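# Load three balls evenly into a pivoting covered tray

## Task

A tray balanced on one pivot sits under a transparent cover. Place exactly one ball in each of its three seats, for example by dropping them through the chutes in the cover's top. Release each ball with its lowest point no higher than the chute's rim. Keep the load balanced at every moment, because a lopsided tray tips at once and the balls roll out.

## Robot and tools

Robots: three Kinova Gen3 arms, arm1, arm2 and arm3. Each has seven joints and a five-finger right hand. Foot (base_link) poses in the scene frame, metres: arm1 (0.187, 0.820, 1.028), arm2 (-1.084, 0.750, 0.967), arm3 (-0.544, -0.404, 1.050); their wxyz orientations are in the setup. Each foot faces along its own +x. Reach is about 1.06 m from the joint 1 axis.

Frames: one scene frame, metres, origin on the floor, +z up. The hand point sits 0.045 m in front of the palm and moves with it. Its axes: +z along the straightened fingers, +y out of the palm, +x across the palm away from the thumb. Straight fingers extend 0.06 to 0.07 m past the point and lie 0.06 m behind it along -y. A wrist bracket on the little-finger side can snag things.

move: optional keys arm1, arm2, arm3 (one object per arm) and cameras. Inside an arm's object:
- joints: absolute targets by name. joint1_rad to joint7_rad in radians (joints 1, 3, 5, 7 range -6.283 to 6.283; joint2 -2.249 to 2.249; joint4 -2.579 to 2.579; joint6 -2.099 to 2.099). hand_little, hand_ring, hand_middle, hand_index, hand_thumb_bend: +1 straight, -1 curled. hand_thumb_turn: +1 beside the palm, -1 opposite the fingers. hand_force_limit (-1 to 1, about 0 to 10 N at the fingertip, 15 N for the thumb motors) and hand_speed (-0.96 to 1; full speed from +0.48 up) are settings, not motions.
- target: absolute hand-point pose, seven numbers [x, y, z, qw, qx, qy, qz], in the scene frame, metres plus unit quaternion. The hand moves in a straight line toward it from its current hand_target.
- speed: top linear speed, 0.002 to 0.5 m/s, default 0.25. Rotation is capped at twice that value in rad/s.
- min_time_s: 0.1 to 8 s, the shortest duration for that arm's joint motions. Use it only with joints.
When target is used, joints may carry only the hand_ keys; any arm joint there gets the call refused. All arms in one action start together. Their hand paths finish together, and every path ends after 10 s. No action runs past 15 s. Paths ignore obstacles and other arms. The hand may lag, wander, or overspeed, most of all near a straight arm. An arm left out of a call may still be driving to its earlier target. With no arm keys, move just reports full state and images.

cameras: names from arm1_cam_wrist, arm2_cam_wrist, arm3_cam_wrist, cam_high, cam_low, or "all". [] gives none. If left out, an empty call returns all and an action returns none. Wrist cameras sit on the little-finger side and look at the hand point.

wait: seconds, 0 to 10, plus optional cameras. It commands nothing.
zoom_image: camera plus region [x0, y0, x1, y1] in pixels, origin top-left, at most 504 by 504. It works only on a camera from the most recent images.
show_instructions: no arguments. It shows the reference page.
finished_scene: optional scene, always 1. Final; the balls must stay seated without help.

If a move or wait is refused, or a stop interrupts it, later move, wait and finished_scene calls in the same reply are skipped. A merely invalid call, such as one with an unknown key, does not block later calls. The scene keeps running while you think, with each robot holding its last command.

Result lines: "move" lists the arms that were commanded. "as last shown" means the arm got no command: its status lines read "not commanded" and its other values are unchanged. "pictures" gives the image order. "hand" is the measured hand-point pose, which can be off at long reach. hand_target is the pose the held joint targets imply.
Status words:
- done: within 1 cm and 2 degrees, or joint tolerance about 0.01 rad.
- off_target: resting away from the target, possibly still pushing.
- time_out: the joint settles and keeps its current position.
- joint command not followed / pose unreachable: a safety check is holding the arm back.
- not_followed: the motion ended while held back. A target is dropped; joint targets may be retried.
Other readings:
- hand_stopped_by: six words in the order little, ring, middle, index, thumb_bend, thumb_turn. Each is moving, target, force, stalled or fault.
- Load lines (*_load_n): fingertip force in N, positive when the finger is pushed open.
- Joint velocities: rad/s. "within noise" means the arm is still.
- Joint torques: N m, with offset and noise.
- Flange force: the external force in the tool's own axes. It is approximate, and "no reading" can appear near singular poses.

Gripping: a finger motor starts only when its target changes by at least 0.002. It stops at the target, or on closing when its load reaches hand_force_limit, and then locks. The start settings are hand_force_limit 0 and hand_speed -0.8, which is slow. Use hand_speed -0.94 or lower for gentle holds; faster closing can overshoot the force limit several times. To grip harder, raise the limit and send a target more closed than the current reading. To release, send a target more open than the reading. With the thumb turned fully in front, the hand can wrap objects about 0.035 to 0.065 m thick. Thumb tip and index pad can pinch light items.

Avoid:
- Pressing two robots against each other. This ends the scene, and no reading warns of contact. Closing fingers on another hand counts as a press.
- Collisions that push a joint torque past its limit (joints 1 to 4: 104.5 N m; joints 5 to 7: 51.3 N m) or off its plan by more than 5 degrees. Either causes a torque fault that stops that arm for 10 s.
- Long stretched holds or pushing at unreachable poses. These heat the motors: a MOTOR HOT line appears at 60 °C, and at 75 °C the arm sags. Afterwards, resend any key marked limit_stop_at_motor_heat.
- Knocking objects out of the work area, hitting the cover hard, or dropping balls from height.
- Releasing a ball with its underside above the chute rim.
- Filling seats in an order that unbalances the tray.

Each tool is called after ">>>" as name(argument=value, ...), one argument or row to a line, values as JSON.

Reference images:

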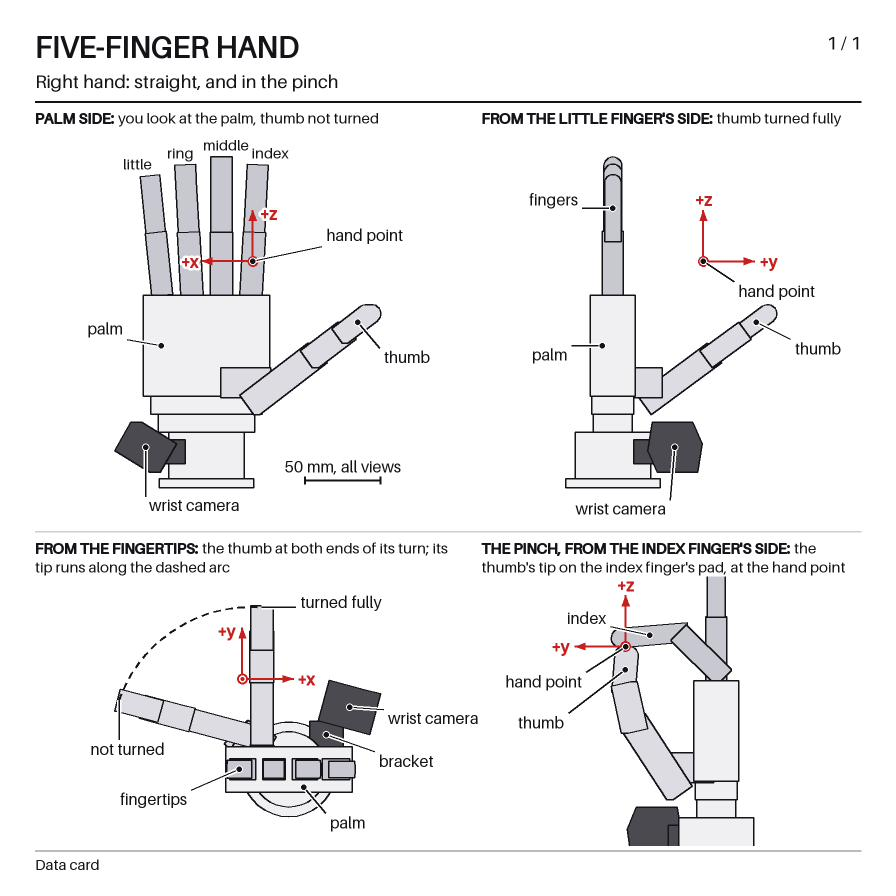

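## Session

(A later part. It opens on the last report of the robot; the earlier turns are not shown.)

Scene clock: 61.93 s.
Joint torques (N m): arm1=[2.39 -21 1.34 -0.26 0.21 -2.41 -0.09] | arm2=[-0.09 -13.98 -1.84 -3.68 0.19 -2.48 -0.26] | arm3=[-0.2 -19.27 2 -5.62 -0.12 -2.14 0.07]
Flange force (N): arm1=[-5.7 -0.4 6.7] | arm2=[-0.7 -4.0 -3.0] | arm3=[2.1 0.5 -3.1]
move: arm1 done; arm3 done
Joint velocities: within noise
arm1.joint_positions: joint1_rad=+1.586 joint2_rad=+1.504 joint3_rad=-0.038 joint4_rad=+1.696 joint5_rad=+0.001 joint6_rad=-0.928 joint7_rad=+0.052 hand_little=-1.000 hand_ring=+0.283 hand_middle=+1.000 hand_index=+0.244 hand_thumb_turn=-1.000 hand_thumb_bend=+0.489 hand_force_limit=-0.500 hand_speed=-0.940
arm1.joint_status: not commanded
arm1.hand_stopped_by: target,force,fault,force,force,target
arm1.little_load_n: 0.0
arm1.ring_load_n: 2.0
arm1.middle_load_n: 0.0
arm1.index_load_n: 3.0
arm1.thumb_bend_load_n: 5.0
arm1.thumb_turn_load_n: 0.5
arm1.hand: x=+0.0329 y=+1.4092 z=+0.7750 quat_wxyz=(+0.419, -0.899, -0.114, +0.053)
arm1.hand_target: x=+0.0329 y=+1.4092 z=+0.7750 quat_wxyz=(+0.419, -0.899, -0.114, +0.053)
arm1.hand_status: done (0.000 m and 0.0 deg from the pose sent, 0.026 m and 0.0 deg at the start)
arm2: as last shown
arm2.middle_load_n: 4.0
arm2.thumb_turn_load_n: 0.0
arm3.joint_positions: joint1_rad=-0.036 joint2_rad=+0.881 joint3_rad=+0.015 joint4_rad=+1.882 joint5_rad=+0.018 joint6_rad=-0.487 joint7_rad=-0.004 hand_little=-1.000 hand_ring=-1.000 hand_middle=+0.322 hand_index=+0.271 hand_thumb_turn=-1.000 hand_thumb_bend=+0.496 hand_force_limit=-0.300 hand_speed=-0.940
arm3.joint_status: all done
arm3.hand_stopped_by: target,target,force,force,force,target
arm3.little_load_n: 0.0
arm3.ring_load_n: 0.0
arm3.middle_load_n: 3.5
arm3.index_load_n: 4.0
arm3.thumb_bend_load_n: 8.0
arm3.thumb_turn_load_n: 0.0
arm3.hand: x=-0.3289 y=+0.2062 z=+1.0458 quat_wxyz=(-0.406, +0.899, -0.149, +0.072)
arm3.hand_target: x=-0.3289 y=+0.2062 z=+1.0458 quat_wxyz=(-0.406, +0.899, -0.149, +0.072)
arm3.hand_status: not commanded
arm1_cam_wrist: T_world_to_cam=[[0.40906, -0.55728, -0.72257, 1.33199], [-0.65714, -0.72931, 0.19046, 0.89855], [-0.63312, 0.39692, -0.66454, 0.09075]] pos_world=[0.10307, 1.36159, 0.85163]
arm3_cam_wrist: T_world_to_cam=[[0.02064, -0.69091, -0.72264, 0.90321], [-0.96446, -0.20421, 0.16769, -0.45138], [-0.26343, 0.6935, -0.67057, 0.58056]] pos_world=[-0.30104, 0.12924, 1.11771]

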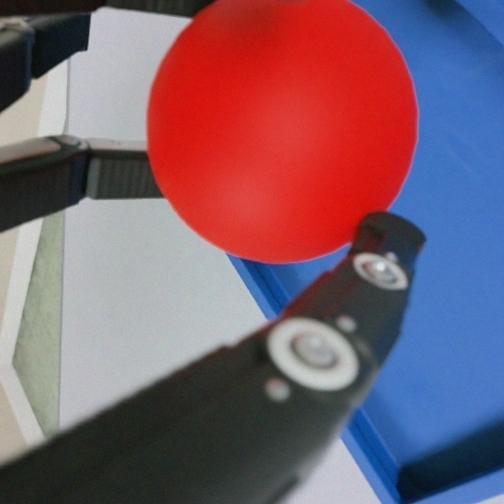

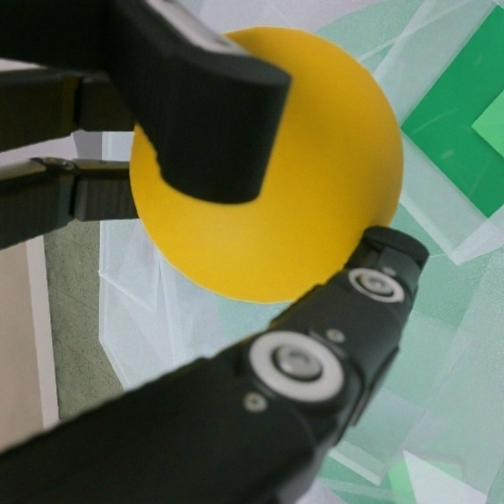

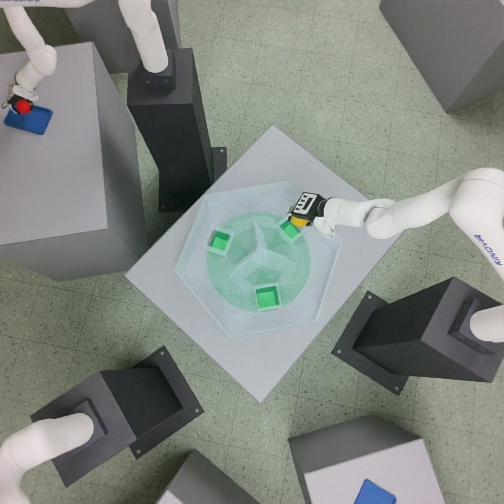

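>>> move(
  arm1={"target": [0.02, 1.38, 1.03, -0.4193, 0.8991, 0.1136, -0.0530], "speed": 0.1, "joints": {"hand_speed": -0.94, "hand_force_limit": -0.35, "hand_thumb_bend": 0.33, "hand_index": -0.2, "hand_ring": -0.2}},
  arm2={"joints": {"joint1_rad": -0.07}, "min_time_s": 5},
  cameras=["arm1_cam_wrist", "arm2_cam_wrist", "cam_high"],
)

>>> move(
  arm1={"joints": {"joint1_rad": -0.27}, "min_time_s": 5},
  cameras=["all"],
)

Scene clock: 67.70 s.
Joint torques (N m): arm1=[2.3 -18.17 1.44 -2.27 0.2 -2.32 -0.05] | arm2=[-0.11 -14.03 -1.83 -3.54 0.2 -2.45 -0.23] | arm3=[-0.25 -19.23 2.01 -5.57 -0.11 -2.18 0.09]
Flange force (N): arm1=[-6.5 -2.9 4.4] | arm2=[-0.6 -4.0 -3.1] | arm3=[2.3 0.2 -3.1]
move: arm1 off_target; arm2 done
Joint velocities: within noise
arm1.joint_positions: joint1_rad=+1.534 joint2_rad=+0.850 joint3_rad=-0.043 joint4_rad=+2.100 joint5_rad=-0.086 joint6_rad=-0.680 joint7_rad=+0.065 hand_little=-1.000 hand_ring=+0.273 hand_middle=+1.000 hand_index=+0.239 hand_thumb_turn=-1.000 hand_thumb_bend=+0.489 hand_force_limit=-0.350 hand_speed=-0.940
arm1.joint_status: hand_ring off_target (ended at +0.273, target -0.200); hand_index off_target (ended at +0.239, target -0.200); hand_thumb_bend off_target (ended at +0.489, target +0.330); the others done
arm1.hand_stopped_by: target,force,fault,force,force,target
arm1.little_load_n: 0.0
arm1.ring_load_n: 4.0
arm1.middle_load_n: 0.0
arm1.index_load_n: 3.0
arm1.thumb_bend_load_n: 7.0
arm1.thumb_turn_load_n: 1.0
arm1.hand: x=+0.0200 y=+1.3800 z=+1.0300 quat_wxyz=(+0.419, -0.899, -0.114, +0.053)
arm1.hand_target: x=+0.0200 y=+1.3800 z=+1.0300 quat_wxyz=(+0.419, -0.899, -0.114, +0.053)
arm1.hand_status: done (0.000 m and 0.0 deg from the pose sent, 0.257 m and 0.0 deg at the start)
arm2.joint_positions: joint1_rad=-0.070 joint2_rad=+0.674 joint3_rad=-0.028 joint4_rad=+2.296 joint5_rad=-0.090 joint6_rad=-0.694 joint7_rad=+0.035 hand_little=-1.000 hand_ring=-1.000 hand_middle=+0.333 hand_index=+0.322 hand_thumb_turn=-1.000 hand_thumb_bend=+0.497 hand_force_limit=-0.300 hand_speed=-0.940
arm2.joint_status: all done
arm2.hand_stopped_by: target,target,force,force,force,target
arm2.little_load_n: 0.0
arm2.ring_load_n: 0.0
arm2.middle_load_n: 3.5
arm2.index_load_n: 2.5
arm2.thumb_bend_load_n: 6.0
arm2.thumb_turn_load_n: 0.5
arm2.hand: x=-0.6845 y=+0.4108 z=+1.0115 quat_wxyz=(-0.164, +0.360, -0.835, +0.382)
arm2.hand_target: x=-0.6845 y=+0.4108 z=+1.0115 quat_wxyz=(-0.164, +0.360, -0.835, +0.382)
arm2.hand_status: not commanded
arm3: as last shown
arm3.little_load_n: 0.5
arm3.thumb_bend_load_n: 8.5
arm1_cam_wrist: T_world_to_cam=[[0.40903, -0.55731, -0.72257, 1.50529], [-0.65716, -0.72929, 0.19049, 0.82015], [-0.63312, 0.39692, -0.66454, 0.26363]] pos_world=[0.09017, 1.33239, 1.10663]
arm2_cam_wrist: T_world_to_cam=[[-0.61831, 0.2742, -0.73655, 0.21975], [0.18527, 0.96161, 0.20246, -0.46981], [0.76379, -0.01128, -0.64537, 1.29461]] pos_world=[-0.76589, 0.40613, 1.09247]

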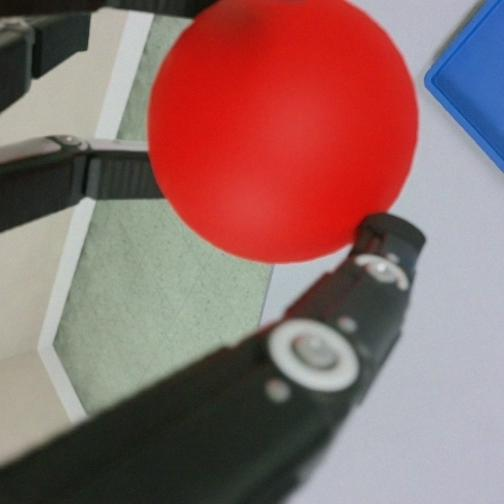

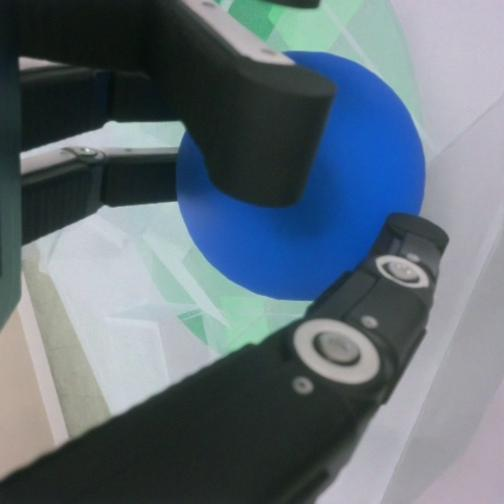

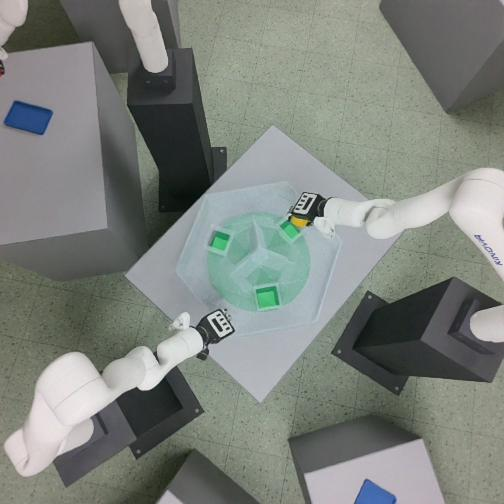

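Scene clock: 73.00 s.
Joint torques (N m): arm1=[2.39 -18.24 1.46 -2.26 0.12 -2.39 -0.09] | arm2=[-0.08 -14.04 -1.83 -3.49 0.17 -2.47 -0.24] | arm3=[-0.2 -19.28 1.94 -5.63 -0.08 -2.15 0.08]
Flange force (N): arm1=[-6.4 -3.0 4.5] | arm2=[-0.6 -4.2 -2.9] | arm3=[1.9 0.5 -3.1]
move: arm1 done
Joint velocities: within noise
arm1.joint_positions: joint1_rad=-0.270 joint2_rad=+0.850 joint3_rad=-0.043 joint4_rad=+2.100 joint5_rad=-0.086 joint6_rad=-0.680 joint7_rad=+0.065 hand_little=-1.000 hand_ring=+0.273 hand_middle=+1.000 hand_index=+0.239 hand_thumb_turn=-1.000 hand_thumb_bend=+0.489 hand_force_limit=-0.350 hand_speed=-0.940
arm1.joint_status: all done
arm1.hand_stopped_by: target,force,fault,force,force,target
arm1.little_load_n: 0.5
arm1.ring_load_n: 4.0
arm1.middle_load_n: 0.0
arm1.index_load_n: 3.0
arm1.thumb_bend_load_n: 7.0
arm1.thumb_turn_load_n: 1.5
arm1.hand: x=-0.3186 y=+0.5283 z=+1.0286 quat_wxyz=(+0.220, -0.468, -0.777, +0.360)
arm1.hand_target: x=-0.3186 y=+0.5283 z=+1.0286 quat_wxyz=(+0.220, -0.468, -0.777, +0.360)
arm1.hand_status: not commanded
arm2, arm3: as last shown
arm2.thumb_bend_load_n: 6.5
arm3.little_load_n: 0.0
arm3.thumb_turn_load_n: 0.5
pictures: arm1_cam_wrist, arm2_cam_wrist, arm3_cam_wrist, cam_high, cam_low
arm1_cam_wrist: T_world_to_cam=[[0.44741, 0.53045, -0.72003, 0.60312], [0.8616, -0.47148, 0.18804, 0.32691], [-0.23973, -0.70451, -0.66798, 1.09709]] pos_world=[-0.2885, 0.60711, 1.10563]
arm2_cam_wrist: T_world_to_cam=[[-0.61831, 0.2742, -0.73655, 0.21975], [0.18527, 0.96161, 0.20246, -0.46981], [0.76379, -0.01128, -0.64537, 1.29461]] pos_world=[-0.76589, 0.40613, 1.09247]
arm3_cam_wrist: T_world_to_cam=[[0.02064, -0.69091, -0.72264, 0.90321], [-0.96446, -0.20421, 0.16769, -0.45138], [-0.26343, 0.6935, -0.67057, 0.58056]] pos_world=[-0.30104, 0.12924, 1.11771]

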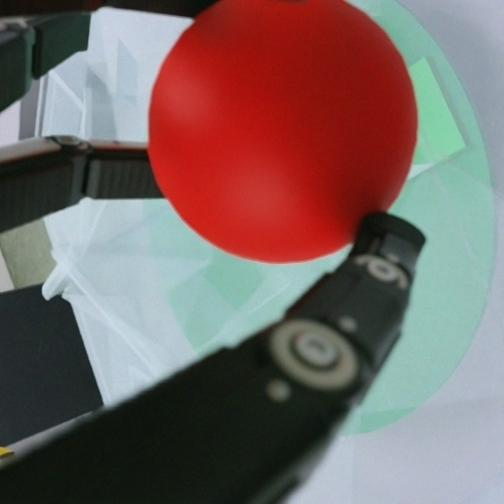

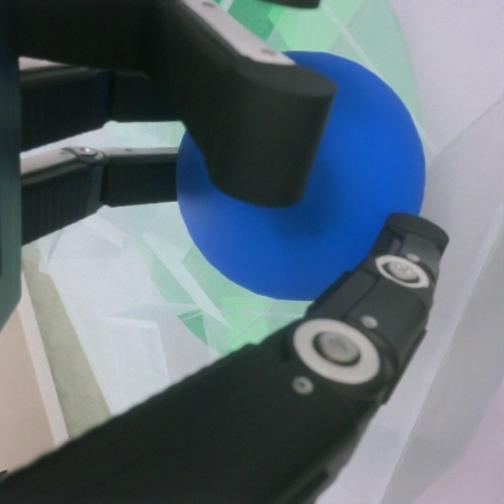

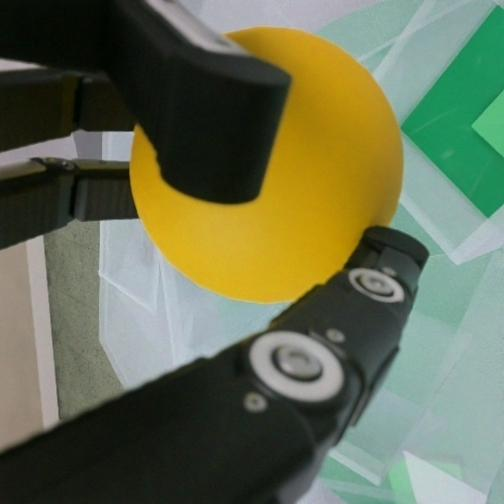

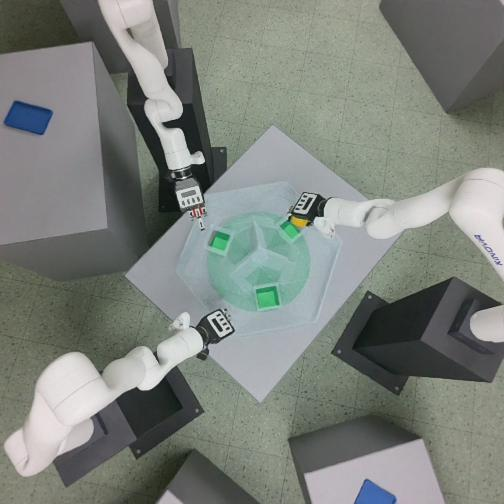

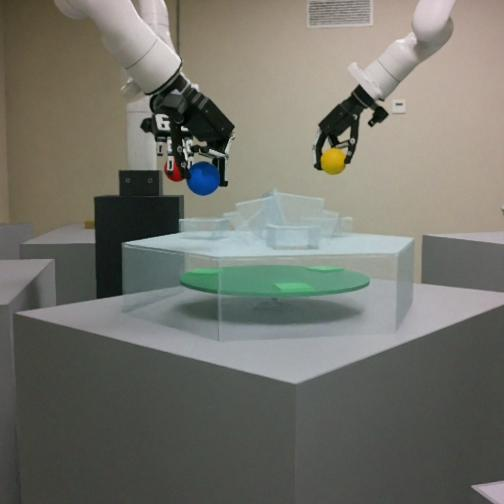

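>>> zoom_image(
  camera="cam_low",
  region=[130, 80, 280, 230],
)

>>> zoom_image(
  camera="cam_low",
  region=[290, 100, 390, 200],
)

>>> zoom_image(
  camera="cam_high",
  region=[160, 170, 350, 370],
)

Scaled by 3.360 from the camera's image (finer frame: 720x720).

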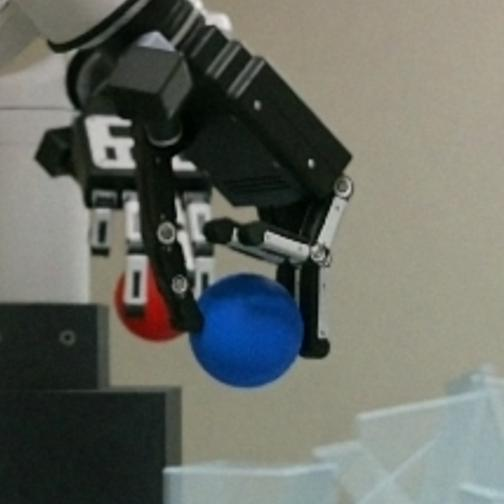

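Scaled by 5.040 from the camera's image (finer frame: 720x720).

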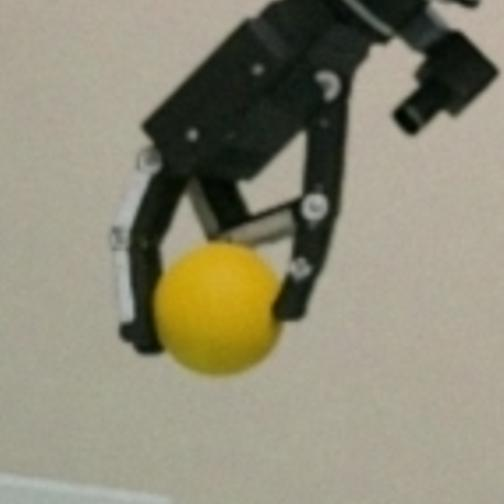

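Scaled by 2.520 from the camera's image (finer frame: 720x720).

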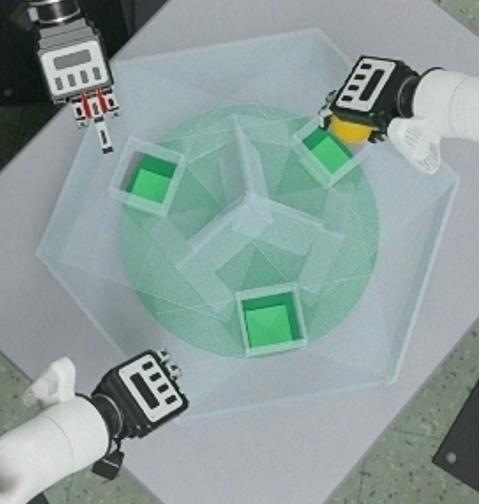

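>>> move(
  arm1={"target": [-0.3882, 0.4438, 1.0022, -0.2081, 0.4463, 0.7888, -0.3678], "speed": 0.08},
  arm2={"target": [-0.5732, 0.2715, 1.006, 0.1651, -0.3541, 0.8343, -0.3890], "speed": 0.08},
  arm3={"target": [-0.3284, 0.2228, 1.0042, -0.4158, 0.8917, -0.1620, 0.0756], "speed": 0.08},
  cameras=["all"],
)

>>> zoom_image(
  camera="cam_low",
  region=[170, 120, 350, 270],
)

>>> zoom_image(
  camera="cam_high",
  region=[180, 180, 330, 330],
)

Scene clock: 81.40 s.
Joint torques (N m): arm1=[2.41 -21.77 1.45 -3.99 0.13 -2.39 0] | arm2=[-0.05 -19.59 -1.82 -6.64 0.16 -2.5 -0.26] | arm3=[-0.28 -20.15 2.21 -5.14 -0.1 -2.15 0.09]
Flange force (N): arm1=[-5.1 -3.1 5.7] | arm2=[-3.3 -1.6 -2.7] | arm3=[1.8 0.5 -3.1]
move: arm1 done; arm2 done; arm3 done
Joint velocities: within noise
arm1.joint_positions: joint1_rad=-0.330 joint2_rad=+0.992 joint3_rad=-0.035 joint4_rad=+1.735 joint5_rad=-0.103 joint6_rad=-0.460 joint7_rad=+0.089 hand_little=-1.000 hand_ring=+0.273 hand_middle=+1.000 hand_index=+0.239 hand_thumb_turn=-1.000 hand_thumb_bend=+0.489 hand_force_limit=-0.350 hand_speed=-0.940
arm1.joint_status: not commanded
arm1.hand_stopped_by: target,force,fault,force,force,target
arm1.little_load_n: 0.0
arm1.ring_load_n: 4.0
arm1.middle_load_n: 0.0
arm1.index_load_n: 3.0
arm1.thumb_bend_load_n: 6.5
arm1.thumb_turn_load_n: 1.5
arm1.hand: x=-0.3882 y=+0.4438 z=+1.0022 quat_wxyz=(+0.208, -0.446, -0.789, +0.368)
arm1.hand_target: x=-0.3882 y=+0.4438 z=+1.0022 quat_wxyz=(+0.208, -0.446, -0.789, +0.368)
arm1.hand_status: done (0.000 m and 0.0 deg from the pose sent, 0.113 m and 3.2 deg at the start)
arm2.joint_positions: joint1_rad=-0.009 joint2_rad=+0.858 joint3_rad=-0.020 joint4_rad=+1.708 joint5_rad=-0.032 joint6_rad=-0.305 joint7_rad=+0.033 hand_little=-1.000 hand_ring=-1.000 hand_middle=+0.333 hand_index=+0.322 hand_thumb_turn=-1.000 hand_thumb_bend=+0.497 hand_force_limit=-0.300 hand_speed=-0.940
arm2.joint_status: not commanded
arm2.hand_stopped_by: target,target,force,force,force,target
arm2.little_load_n: 0.5
arm2.ring_load_n: 0.0
arm2.middle_load_n: 3.5
arm2.index_load_n: 2.5
arm2.thumb_bend_load_n: 6.0
arm2.thumb_turn_load_n: 0.5
arm2.hand: x=-0.5732 y=+0.2715 z=+1.0060 quat_wxyz=(-0.165, +0.354, -0.834, +0.389)
arm2.hand_target: x=-0.5732 y=+0.2715 z=+1.0060 quat_wxyz=(-0.165, +0.354, -0.834, +0.389)
arm2.hand_status: done (0.000 m and 0.0 deg from the pose sent, 0.178 m and 1.1 deg at the start)
arm3.joint_positions: joint1_rad=-0.061 joint2_rad=+0.997 joint3_rad=+0.025 joint4_rad=+1.831 joint5_rad=-0.029 joint6_rad=-0.574 joint7_rad=-0.009 hand_little=-1.000 hand_ring=-1.000 hand_middle=+0.322 hand_index=+0.271 hand_thumb_turn=-1.000 hand_thumb_bend=+0.496 hand_force_limit=-0.300 hand_speed=-0.940
arm3.joint_status: not commanded
arm3.hand_stopped_by: target,target,force,force,force,target
arm3.little_load_n: 0.0
arm3.ring_load_n: 0.0
arm3.middle_load_n: 3.5
arm3.index_load_n: 3.5
arm3.thumb_bend_load_n: 8.0
arm3.thumb_turn_load_n: 0.0
arm3.hand: x=-0.3284 y=+0.2228 z=+1.0042 quat_wxyz=(-0.416, +0.892, -0.162, +0.076)
arm3.hand_target: x=-0.3284 y=+0.2228 z=+1.0042 quat_wxyz=(-0.416, +0.892, -0.162, +0.076)
arm3.hand_status: done (0.000 m and 0.0 deg from the pose sent, 0.045 m and 2.0 deg at the start)
pictures: arm1_cam_wrist, arm2_cam_wrist, arm3_cam_wrist, cam_high, cam_low
arm1_cam_wrist: T_world_to_cam=[[0.41732, 0.55119, -0.72252, 0.64162], [0.88658, -0.42154, 0.1905, 0.33716], [-0.19957, -0.72007, -0.66458, 1.0224]] pos_world=[-0.36263, 0.52467, 1.07883]
arm2_cam_wrist: T_world_to_cam=[[-0.60612, 0.27299, -0.74705, 0.34056], [0.19283, 0.96167, 0.19497, -0.34352], [0.77164, -0.02588, -0.63553, 1.20309]] pos_world=[-0.65569, 0.26851, 1.086]
arm3_cam_wrist: T_world_to_cam=[[0.00246, -0.67395, -0.73877, 0.89105], [-0.96941, -0.18293, 0.16365, -0.44279], [-0.24543, 0.71577, -0.65378, 0.52543]] pos_world=[-0.30248, 0.14344, 1.07426]

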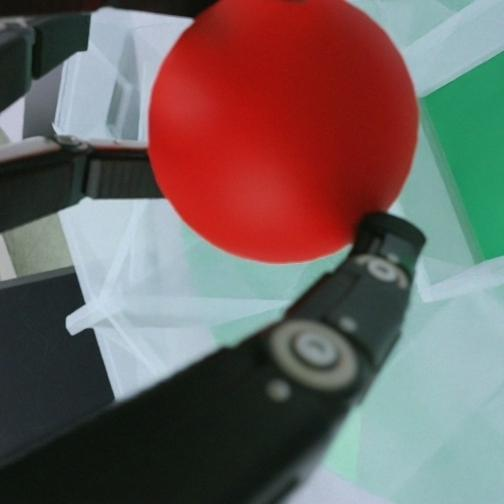

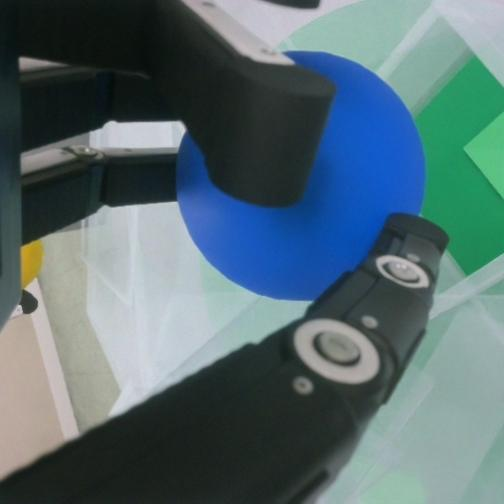

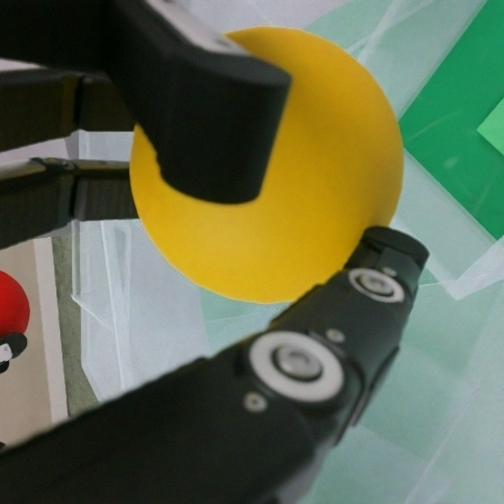

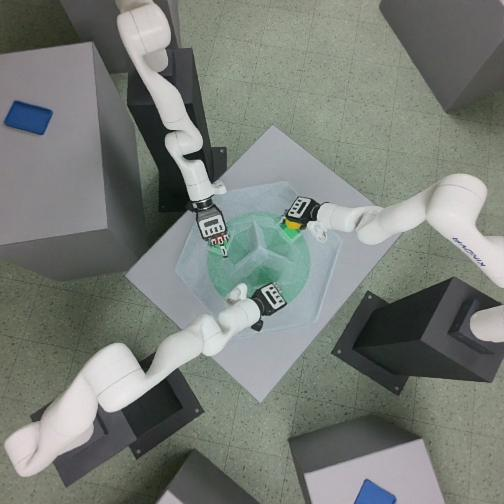

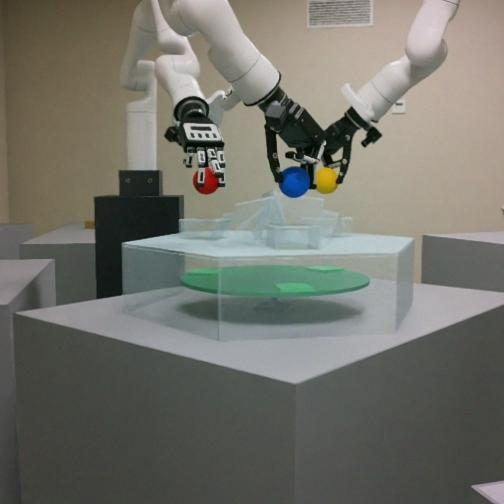

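Scaled by 2.800 from the camera's image (finer frame: 720x720).

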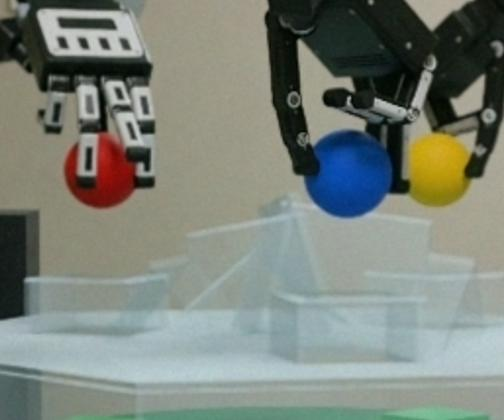

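Scaled by 3.360 from the camera's image (finer frame: 720x720).

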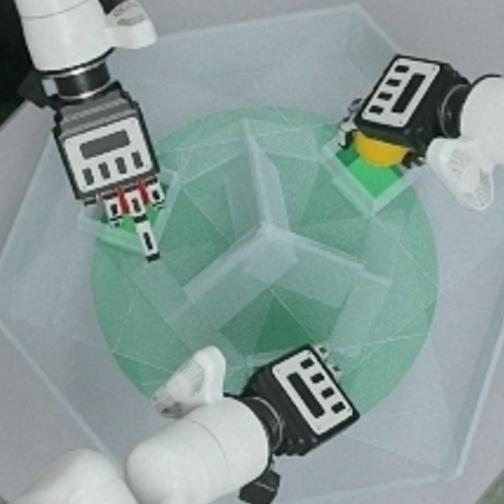

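>>> zoom_image(
  camera="cam_low",
  region=[170, 160, 250, 250],
)

>>> zoom_image(
  camera="cam_low",
  region=[260, 160, 360, 260],
)

>>> zoom_image(
  camera="cam_high",
  region=[190, 205, 250, 275],
)

>>> zoom_image(
  camera="cam_high",
  region=[260, 195, 330, 265],
)

>>> zoom_image(
  camera="cam_high",
  region=[230, 260, 310, 330],
)

Scaled by 5.600 from the camera's image (finer frame: 720x720).

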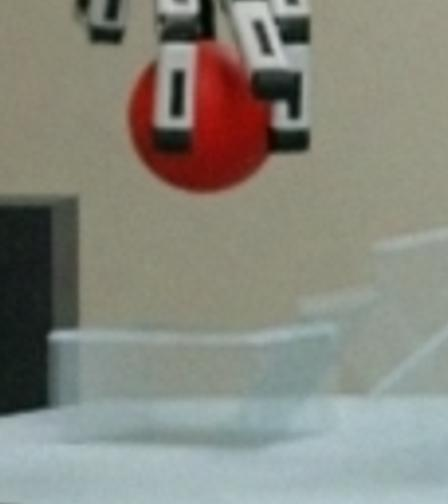

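Scaled by 5.040 from the camera's image (finer frame: 720x720).

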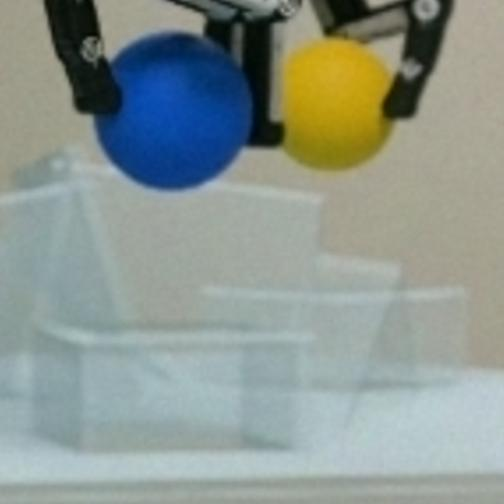

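Scaled by 7.200 from the camera's image (finer frame: 720x720).

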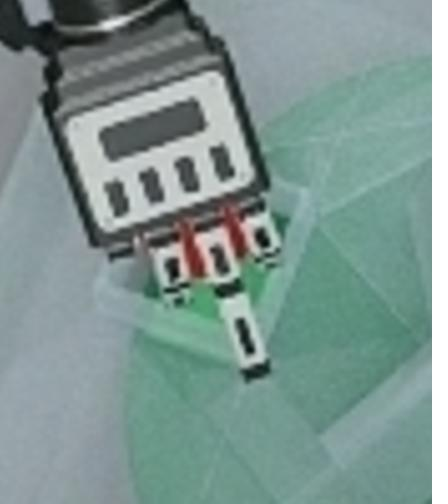

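Scaled by 7.200 from the camera's image (finer frame: 720x720).

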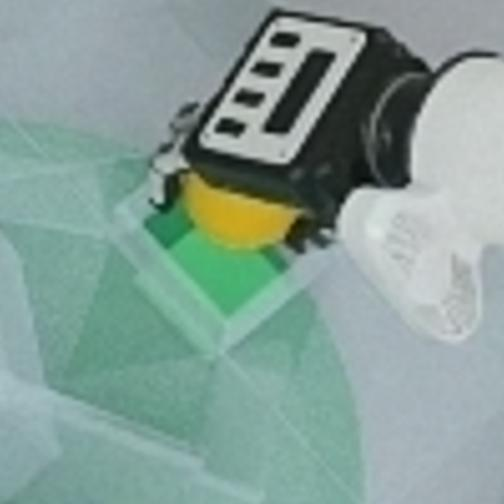

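Scaled by 6.300 from the camera's image (finer frame: 720x720).

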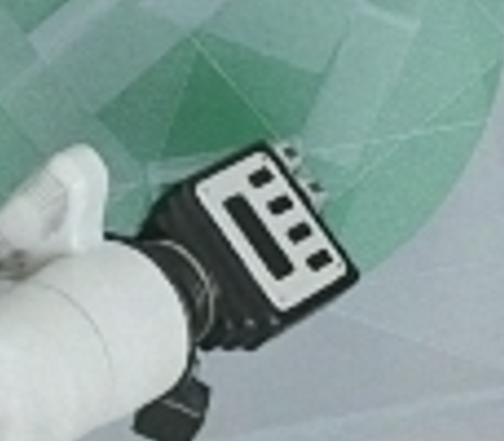

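>>> zoom_image(
  camera="arm1_cam_wrist",
  region=[354, 0, 504, 360],
)

>>> zoom_image(
  camera="arm2_cam_wrist",
  region=[354, 0, 504, 360],
)

>>> zoom_image(
  camera="arm3_cam_wrist",
  region=[354, 0, 504, 360],
)

Scaled by 1.400 from the camera's image (finer frame: 720x720).

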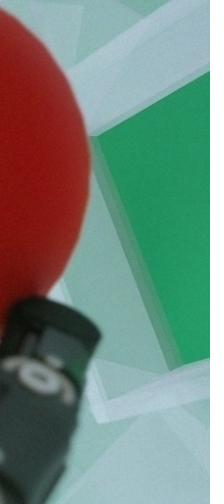

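Scaled by 1.400 from the camera's image (finer frame: 720x720).

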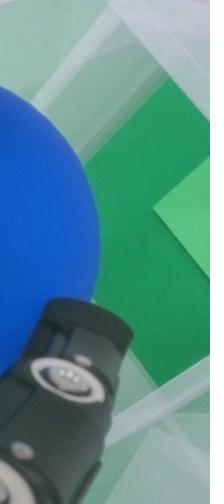

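Scaled by 1.400 from the camera's image (finer frame: 720x720).

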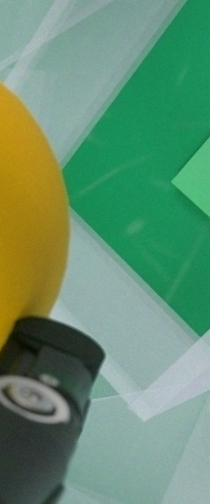

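>>> zoom_image(
  camera="cam_high",
  region=[270, 205, 315, 250],
)

>>> zoom_image(
  camera="cam_high",
  region=[200, 225, 245, 270],
)

Scaled by 11.200 from the camera's image (finer frame: 720x720).

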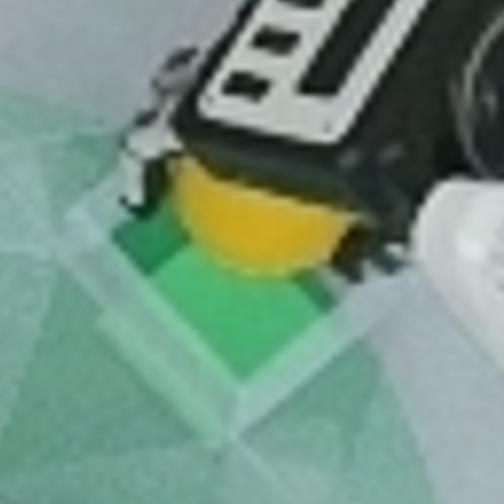

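Scaled by 11.200 from the camera's image (finer frame: 720x720).

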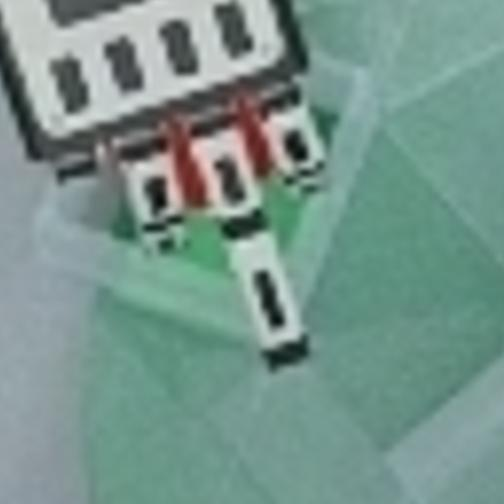

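>>> move(
  arm1={"target": [-0.3777, 0.4493, 0.9622, -0.2081, 0.4463, 0.7888, -0.3678], "speed": 0.04},
  arm2={"target": [-0.5662, 0.2735, 0.966, 0.1651, -0.3541, 0.8343, -0.3890], "speed": 0.04},
  arm3={"target": [-0.3169, 0.2233, 0.9642, -0.4158, 0.8917, -0.1620, 0.0756], "speed": 0.04},
  cameras=["all"],
)

>>> zoom_image(
  camera="cam_low",
  region=[170, 160, 250, 250],
)

>>> zoom_image(
  camera="cam_low",
  region=[260, 160, 360, 260],
)

>>> zoom_image(
  camera="cam_high",
  region=[270, 205, 315, 250],
)

>>> zoom_image(
  camera="cam_high",
  region=[200, 225, 245, 270],
)

>>> zoom_image(
  camera="arm1_cam_wrist",
  region=[304, 0, 504, 360],
)

>>> zoom_image(
  camera="arm2_cam_wrist",
  region=[304, 0, 504, 360],
)

>>> zoom_image(
  camera="arm3_cam_wrist",
  region=[304, 0, 504, 360],
)

Scene clock: 95.33 s.
Joint torques (N m): arm1=[2.35 -21.76 1.48 -3.2 0.1 -2.37 -0.03] | arm2=[-0.03 -20.14 -1.72 -6.16 0.15 -2.48 -0.24] | arm3=[-0.23 -20.62 2.05 -4.7 -0.09 -2.2 0.05]
Flange force (N): arm1=[-4.9 -2.5 5.9] | arm2=[-2.7 -1.7 -2.5] | arm3=[1.2 -0.1 -3.0]
move: arm1 done; arm2 done; arm3 done
Joint velocities: within noise
arm1.joint_positions: joint1_rad=-0.327 joint2_rad=+1.072 joint3_rad=-0.044 joint4_rad=+1.754 joint5_rad=-0.095 joint6_rad=-0.559 joint7_rad=+0.085 hand_little=-1.000 hand_ring=+0.273 hand_middle=+1.000 hand_index=+0.239 hand_thumb_turn=-1.000 hand_thumb_bend=+0.489 hand_force_limit=-0.350 hand_speed=-0.940
arm1.joint_status: not commanded
arm1.hand_stopped_by: target,force,fault,force,force,target
arm1.little_load_n: 0.0
arm1.ring_load_n: 4.0
arm1.middle_load_n: 0.0
arm1.index_load_n: 3.0
arm1.thumb_bend_load_n: 7.0
arm1.thumb_turn_load_n: 1.5
arm1.hand: x=-0.3777 y=+0.4493 z=+0.9622 quat_wxyz=(+0.208, -0.446, -0.789, +0.368)
arm1.hand_target: x=-0.3777 y=+0.4493 z=+0.9622 quat_wxyz=(+0.208, -0.446, -0.789, +0.368)
arm1.hand_status: done (0.000 m and 0.0 deg from the pose sent, 0.042 m and 0.0 deg at the start)
arm2.joint_positions: joint1_rad=-0.026 joint2_rad=+0.945 joint3_rad=-0.013 joint4_rad=+1.692 joint5_rad=-0.044 joint6_rad=-0.376 joint7_rad=+0.032 hand_little=-1.000 hand_ring=-1.000 hand_middle=+0.333 hand_index=+0.322 hand_thumb_turn=-1.000 hand_thumb_bend=+0.497 hand_force_limit=-0.300 hand_speed=-0.940
arm2.joint_status: not commanded
arm2.hand_stopped_by: target,target,force,force,force,target
arm2.little_load_n: 0.0
arm2.ring_load_n: 0.0
arm2.middle_load_n: 4.0
arm2.index_load_n: 3.0
arm2.thumb_bend_load_n: 6.5
arm2.thumb_turn_load_n: 0.5
arm2.hand: x=-0.5662 y=+0.2735 z=+0.9660 quat_wxyz=(-0.165, +0.354, -0.834, +0.389)
arm2.hand_target: x=-0.5662 y=+0.2735 z=+0.9660 quat_wxyz=(-0.165, +0.354, -0.834, +0.389)
arm2.hand_status: done (0.000 m and 0.0 deg from the pose sent, 0.041 m and 0.0 deg at the start)
arm3.joint_positions: joint1_rad=-0.032 joint2_rad=+1.094 joint3_rad=+0.018 joint4_rad=+1.783 joint5_rad=-0.002 joint6_rad=-0.624 joint7_rad=-0.013 hand_little=-1.000 hand_ring=-1.000 hand_middle=+0.322 hand_index=+0.271 hand_thumb_turn=-1.000 hand_thumb_bend=+0.496 hand_force_limit=-0.300 hand_speed=-0.940
arm3.joint_status: not commanded
arm3.hand_stopped_by: target,target,force,force,force,target
arm3.little_load_n: 0.0
arm3.ring_load_n: 0.0
arm3.middle_load_n: 3.5
arm3.index_load_n: 4.0
arm3.thumb_bend_load_n: 8.5
arm3.thumb_turn_load_n: 0.5
arm3.hand: x=-0.3169 y=+0.2233 z=+0.9642 quat_wxyz=(-0.416, +0.892, -0.162, +0.076)
arm3.hand_target: x=-0.3169 y=+0.2233 z=+0.9642 quat_wxyz=(-0.416, +0.892, -0.162, +0.076)
arm3.hand_status: done (0.000 m and 0.0 deg from the pose sent, 0.042 m and 0.0 deg at the start)
pictures: arm1_cam_wrist, arm2_cam_wrist, arm3_cam_wrist, cam_high, cam_low
arm1_cam_wrist: T_world_to_cam=[[0.4174, 0.55123, -0.72244, 0.60524], [0.88655, -0.42155, 0.19058, 0.3377], [-0.19949, -0.72003, -0.66465, 1.00195]] pos_world=[-0.35213, 0.53017, 1.03883]
arm2_cam_wrist: T_world_to_cam=[[-0.60612, 0.27299, -0.74705, 0.3144], [0.19283, 0.96167, 0.19497, -0.3389], [0.77164, -0.02588, -0.63553, 1.17232]] pos_world=[-0.64869, 0.27041, 1.046]
arm3_cam_wrist: T_world_to_cam=[[0.00252, -0.67389, -0.73883, 0.86188], [-0.96942, -0.18296, 0.16358, -0.42493], [-0.24541, 0.71582, -0.65374, 0.50169]] pos_world=[-0.29098, 0.14394, 1.03426]

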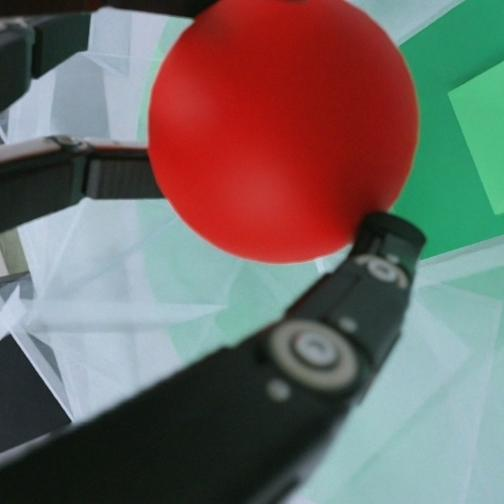

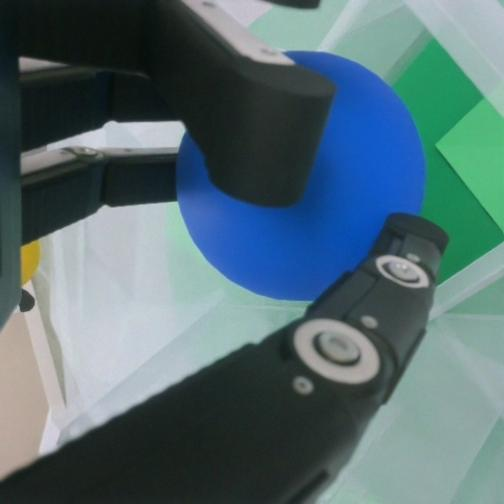

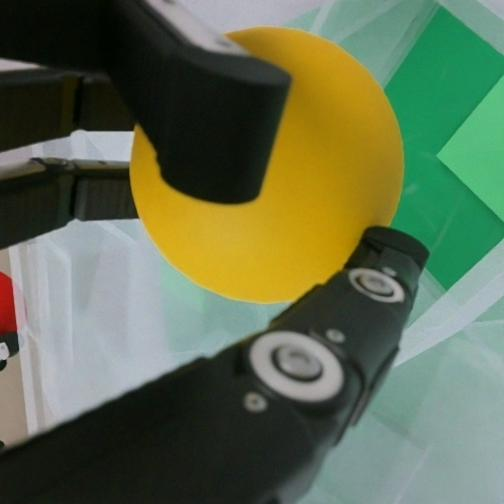

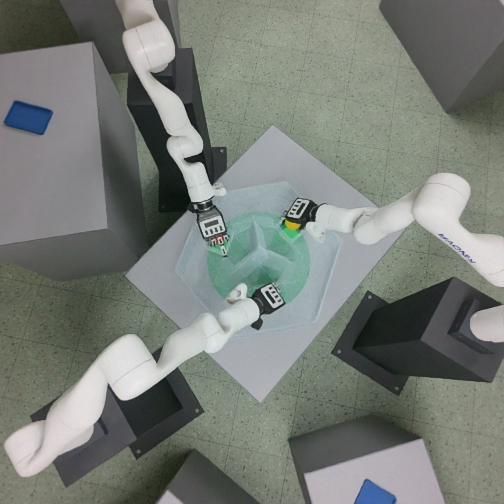

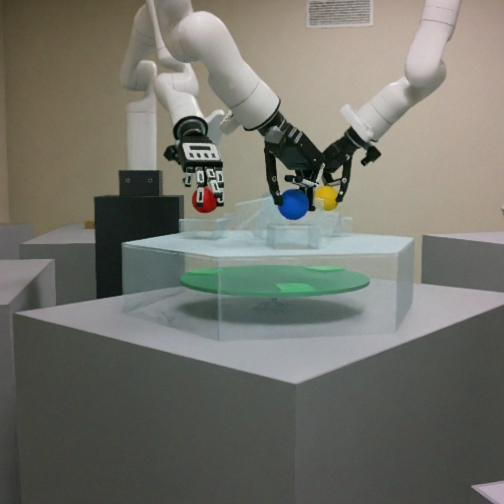

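Scaled by 5.600 from the camera's image (finer frame: 720x720).

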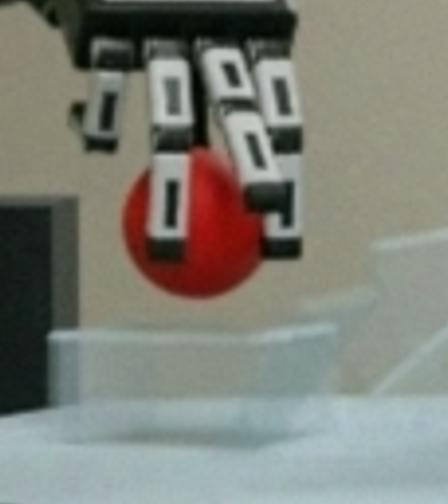

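Scaled by 5.040 from the camera's image (finer frame: 720x720).

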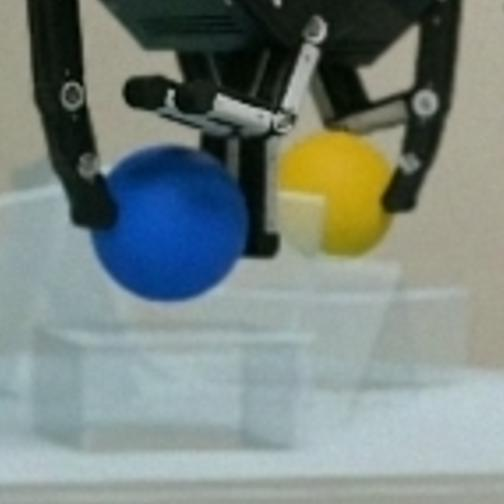

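Scaled by 11.200 from the camera's image (finer frame: 720x720).

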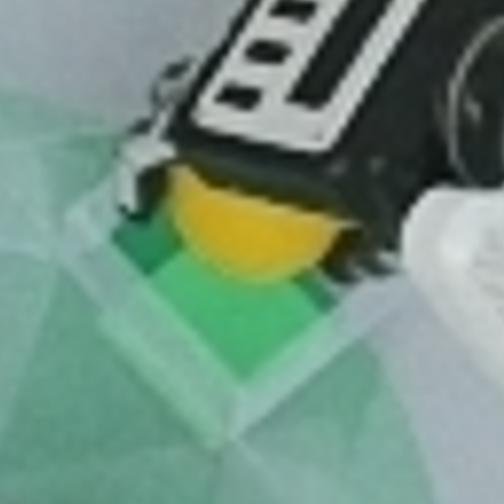

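Scaled by 11.200 from the camera's image (finer frame: 720x720).

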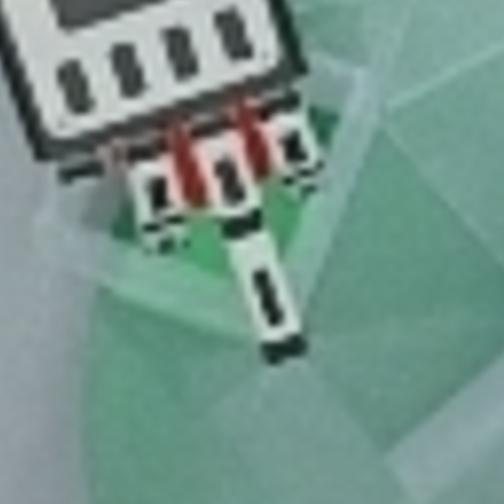

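Scaled by 1.400 from the camera's image (finer frame: 720x720).

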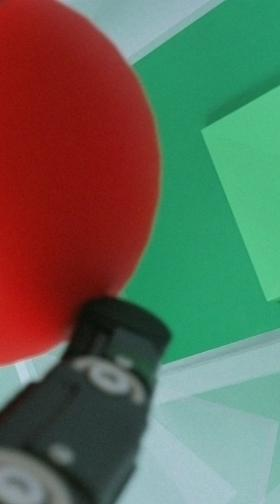

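Scaled by 1.400 from the camera's image (finer frame: 720x720).

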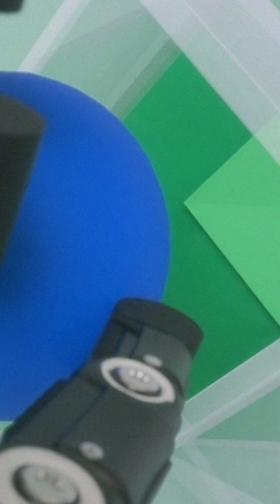

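Scaled by 1.400 from the camera's image (finer frame: 720x720).

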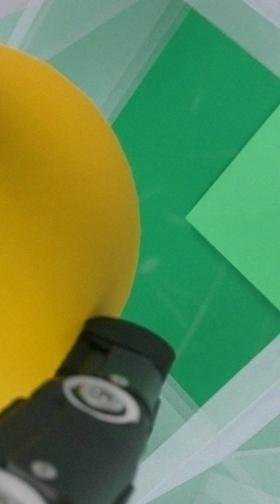

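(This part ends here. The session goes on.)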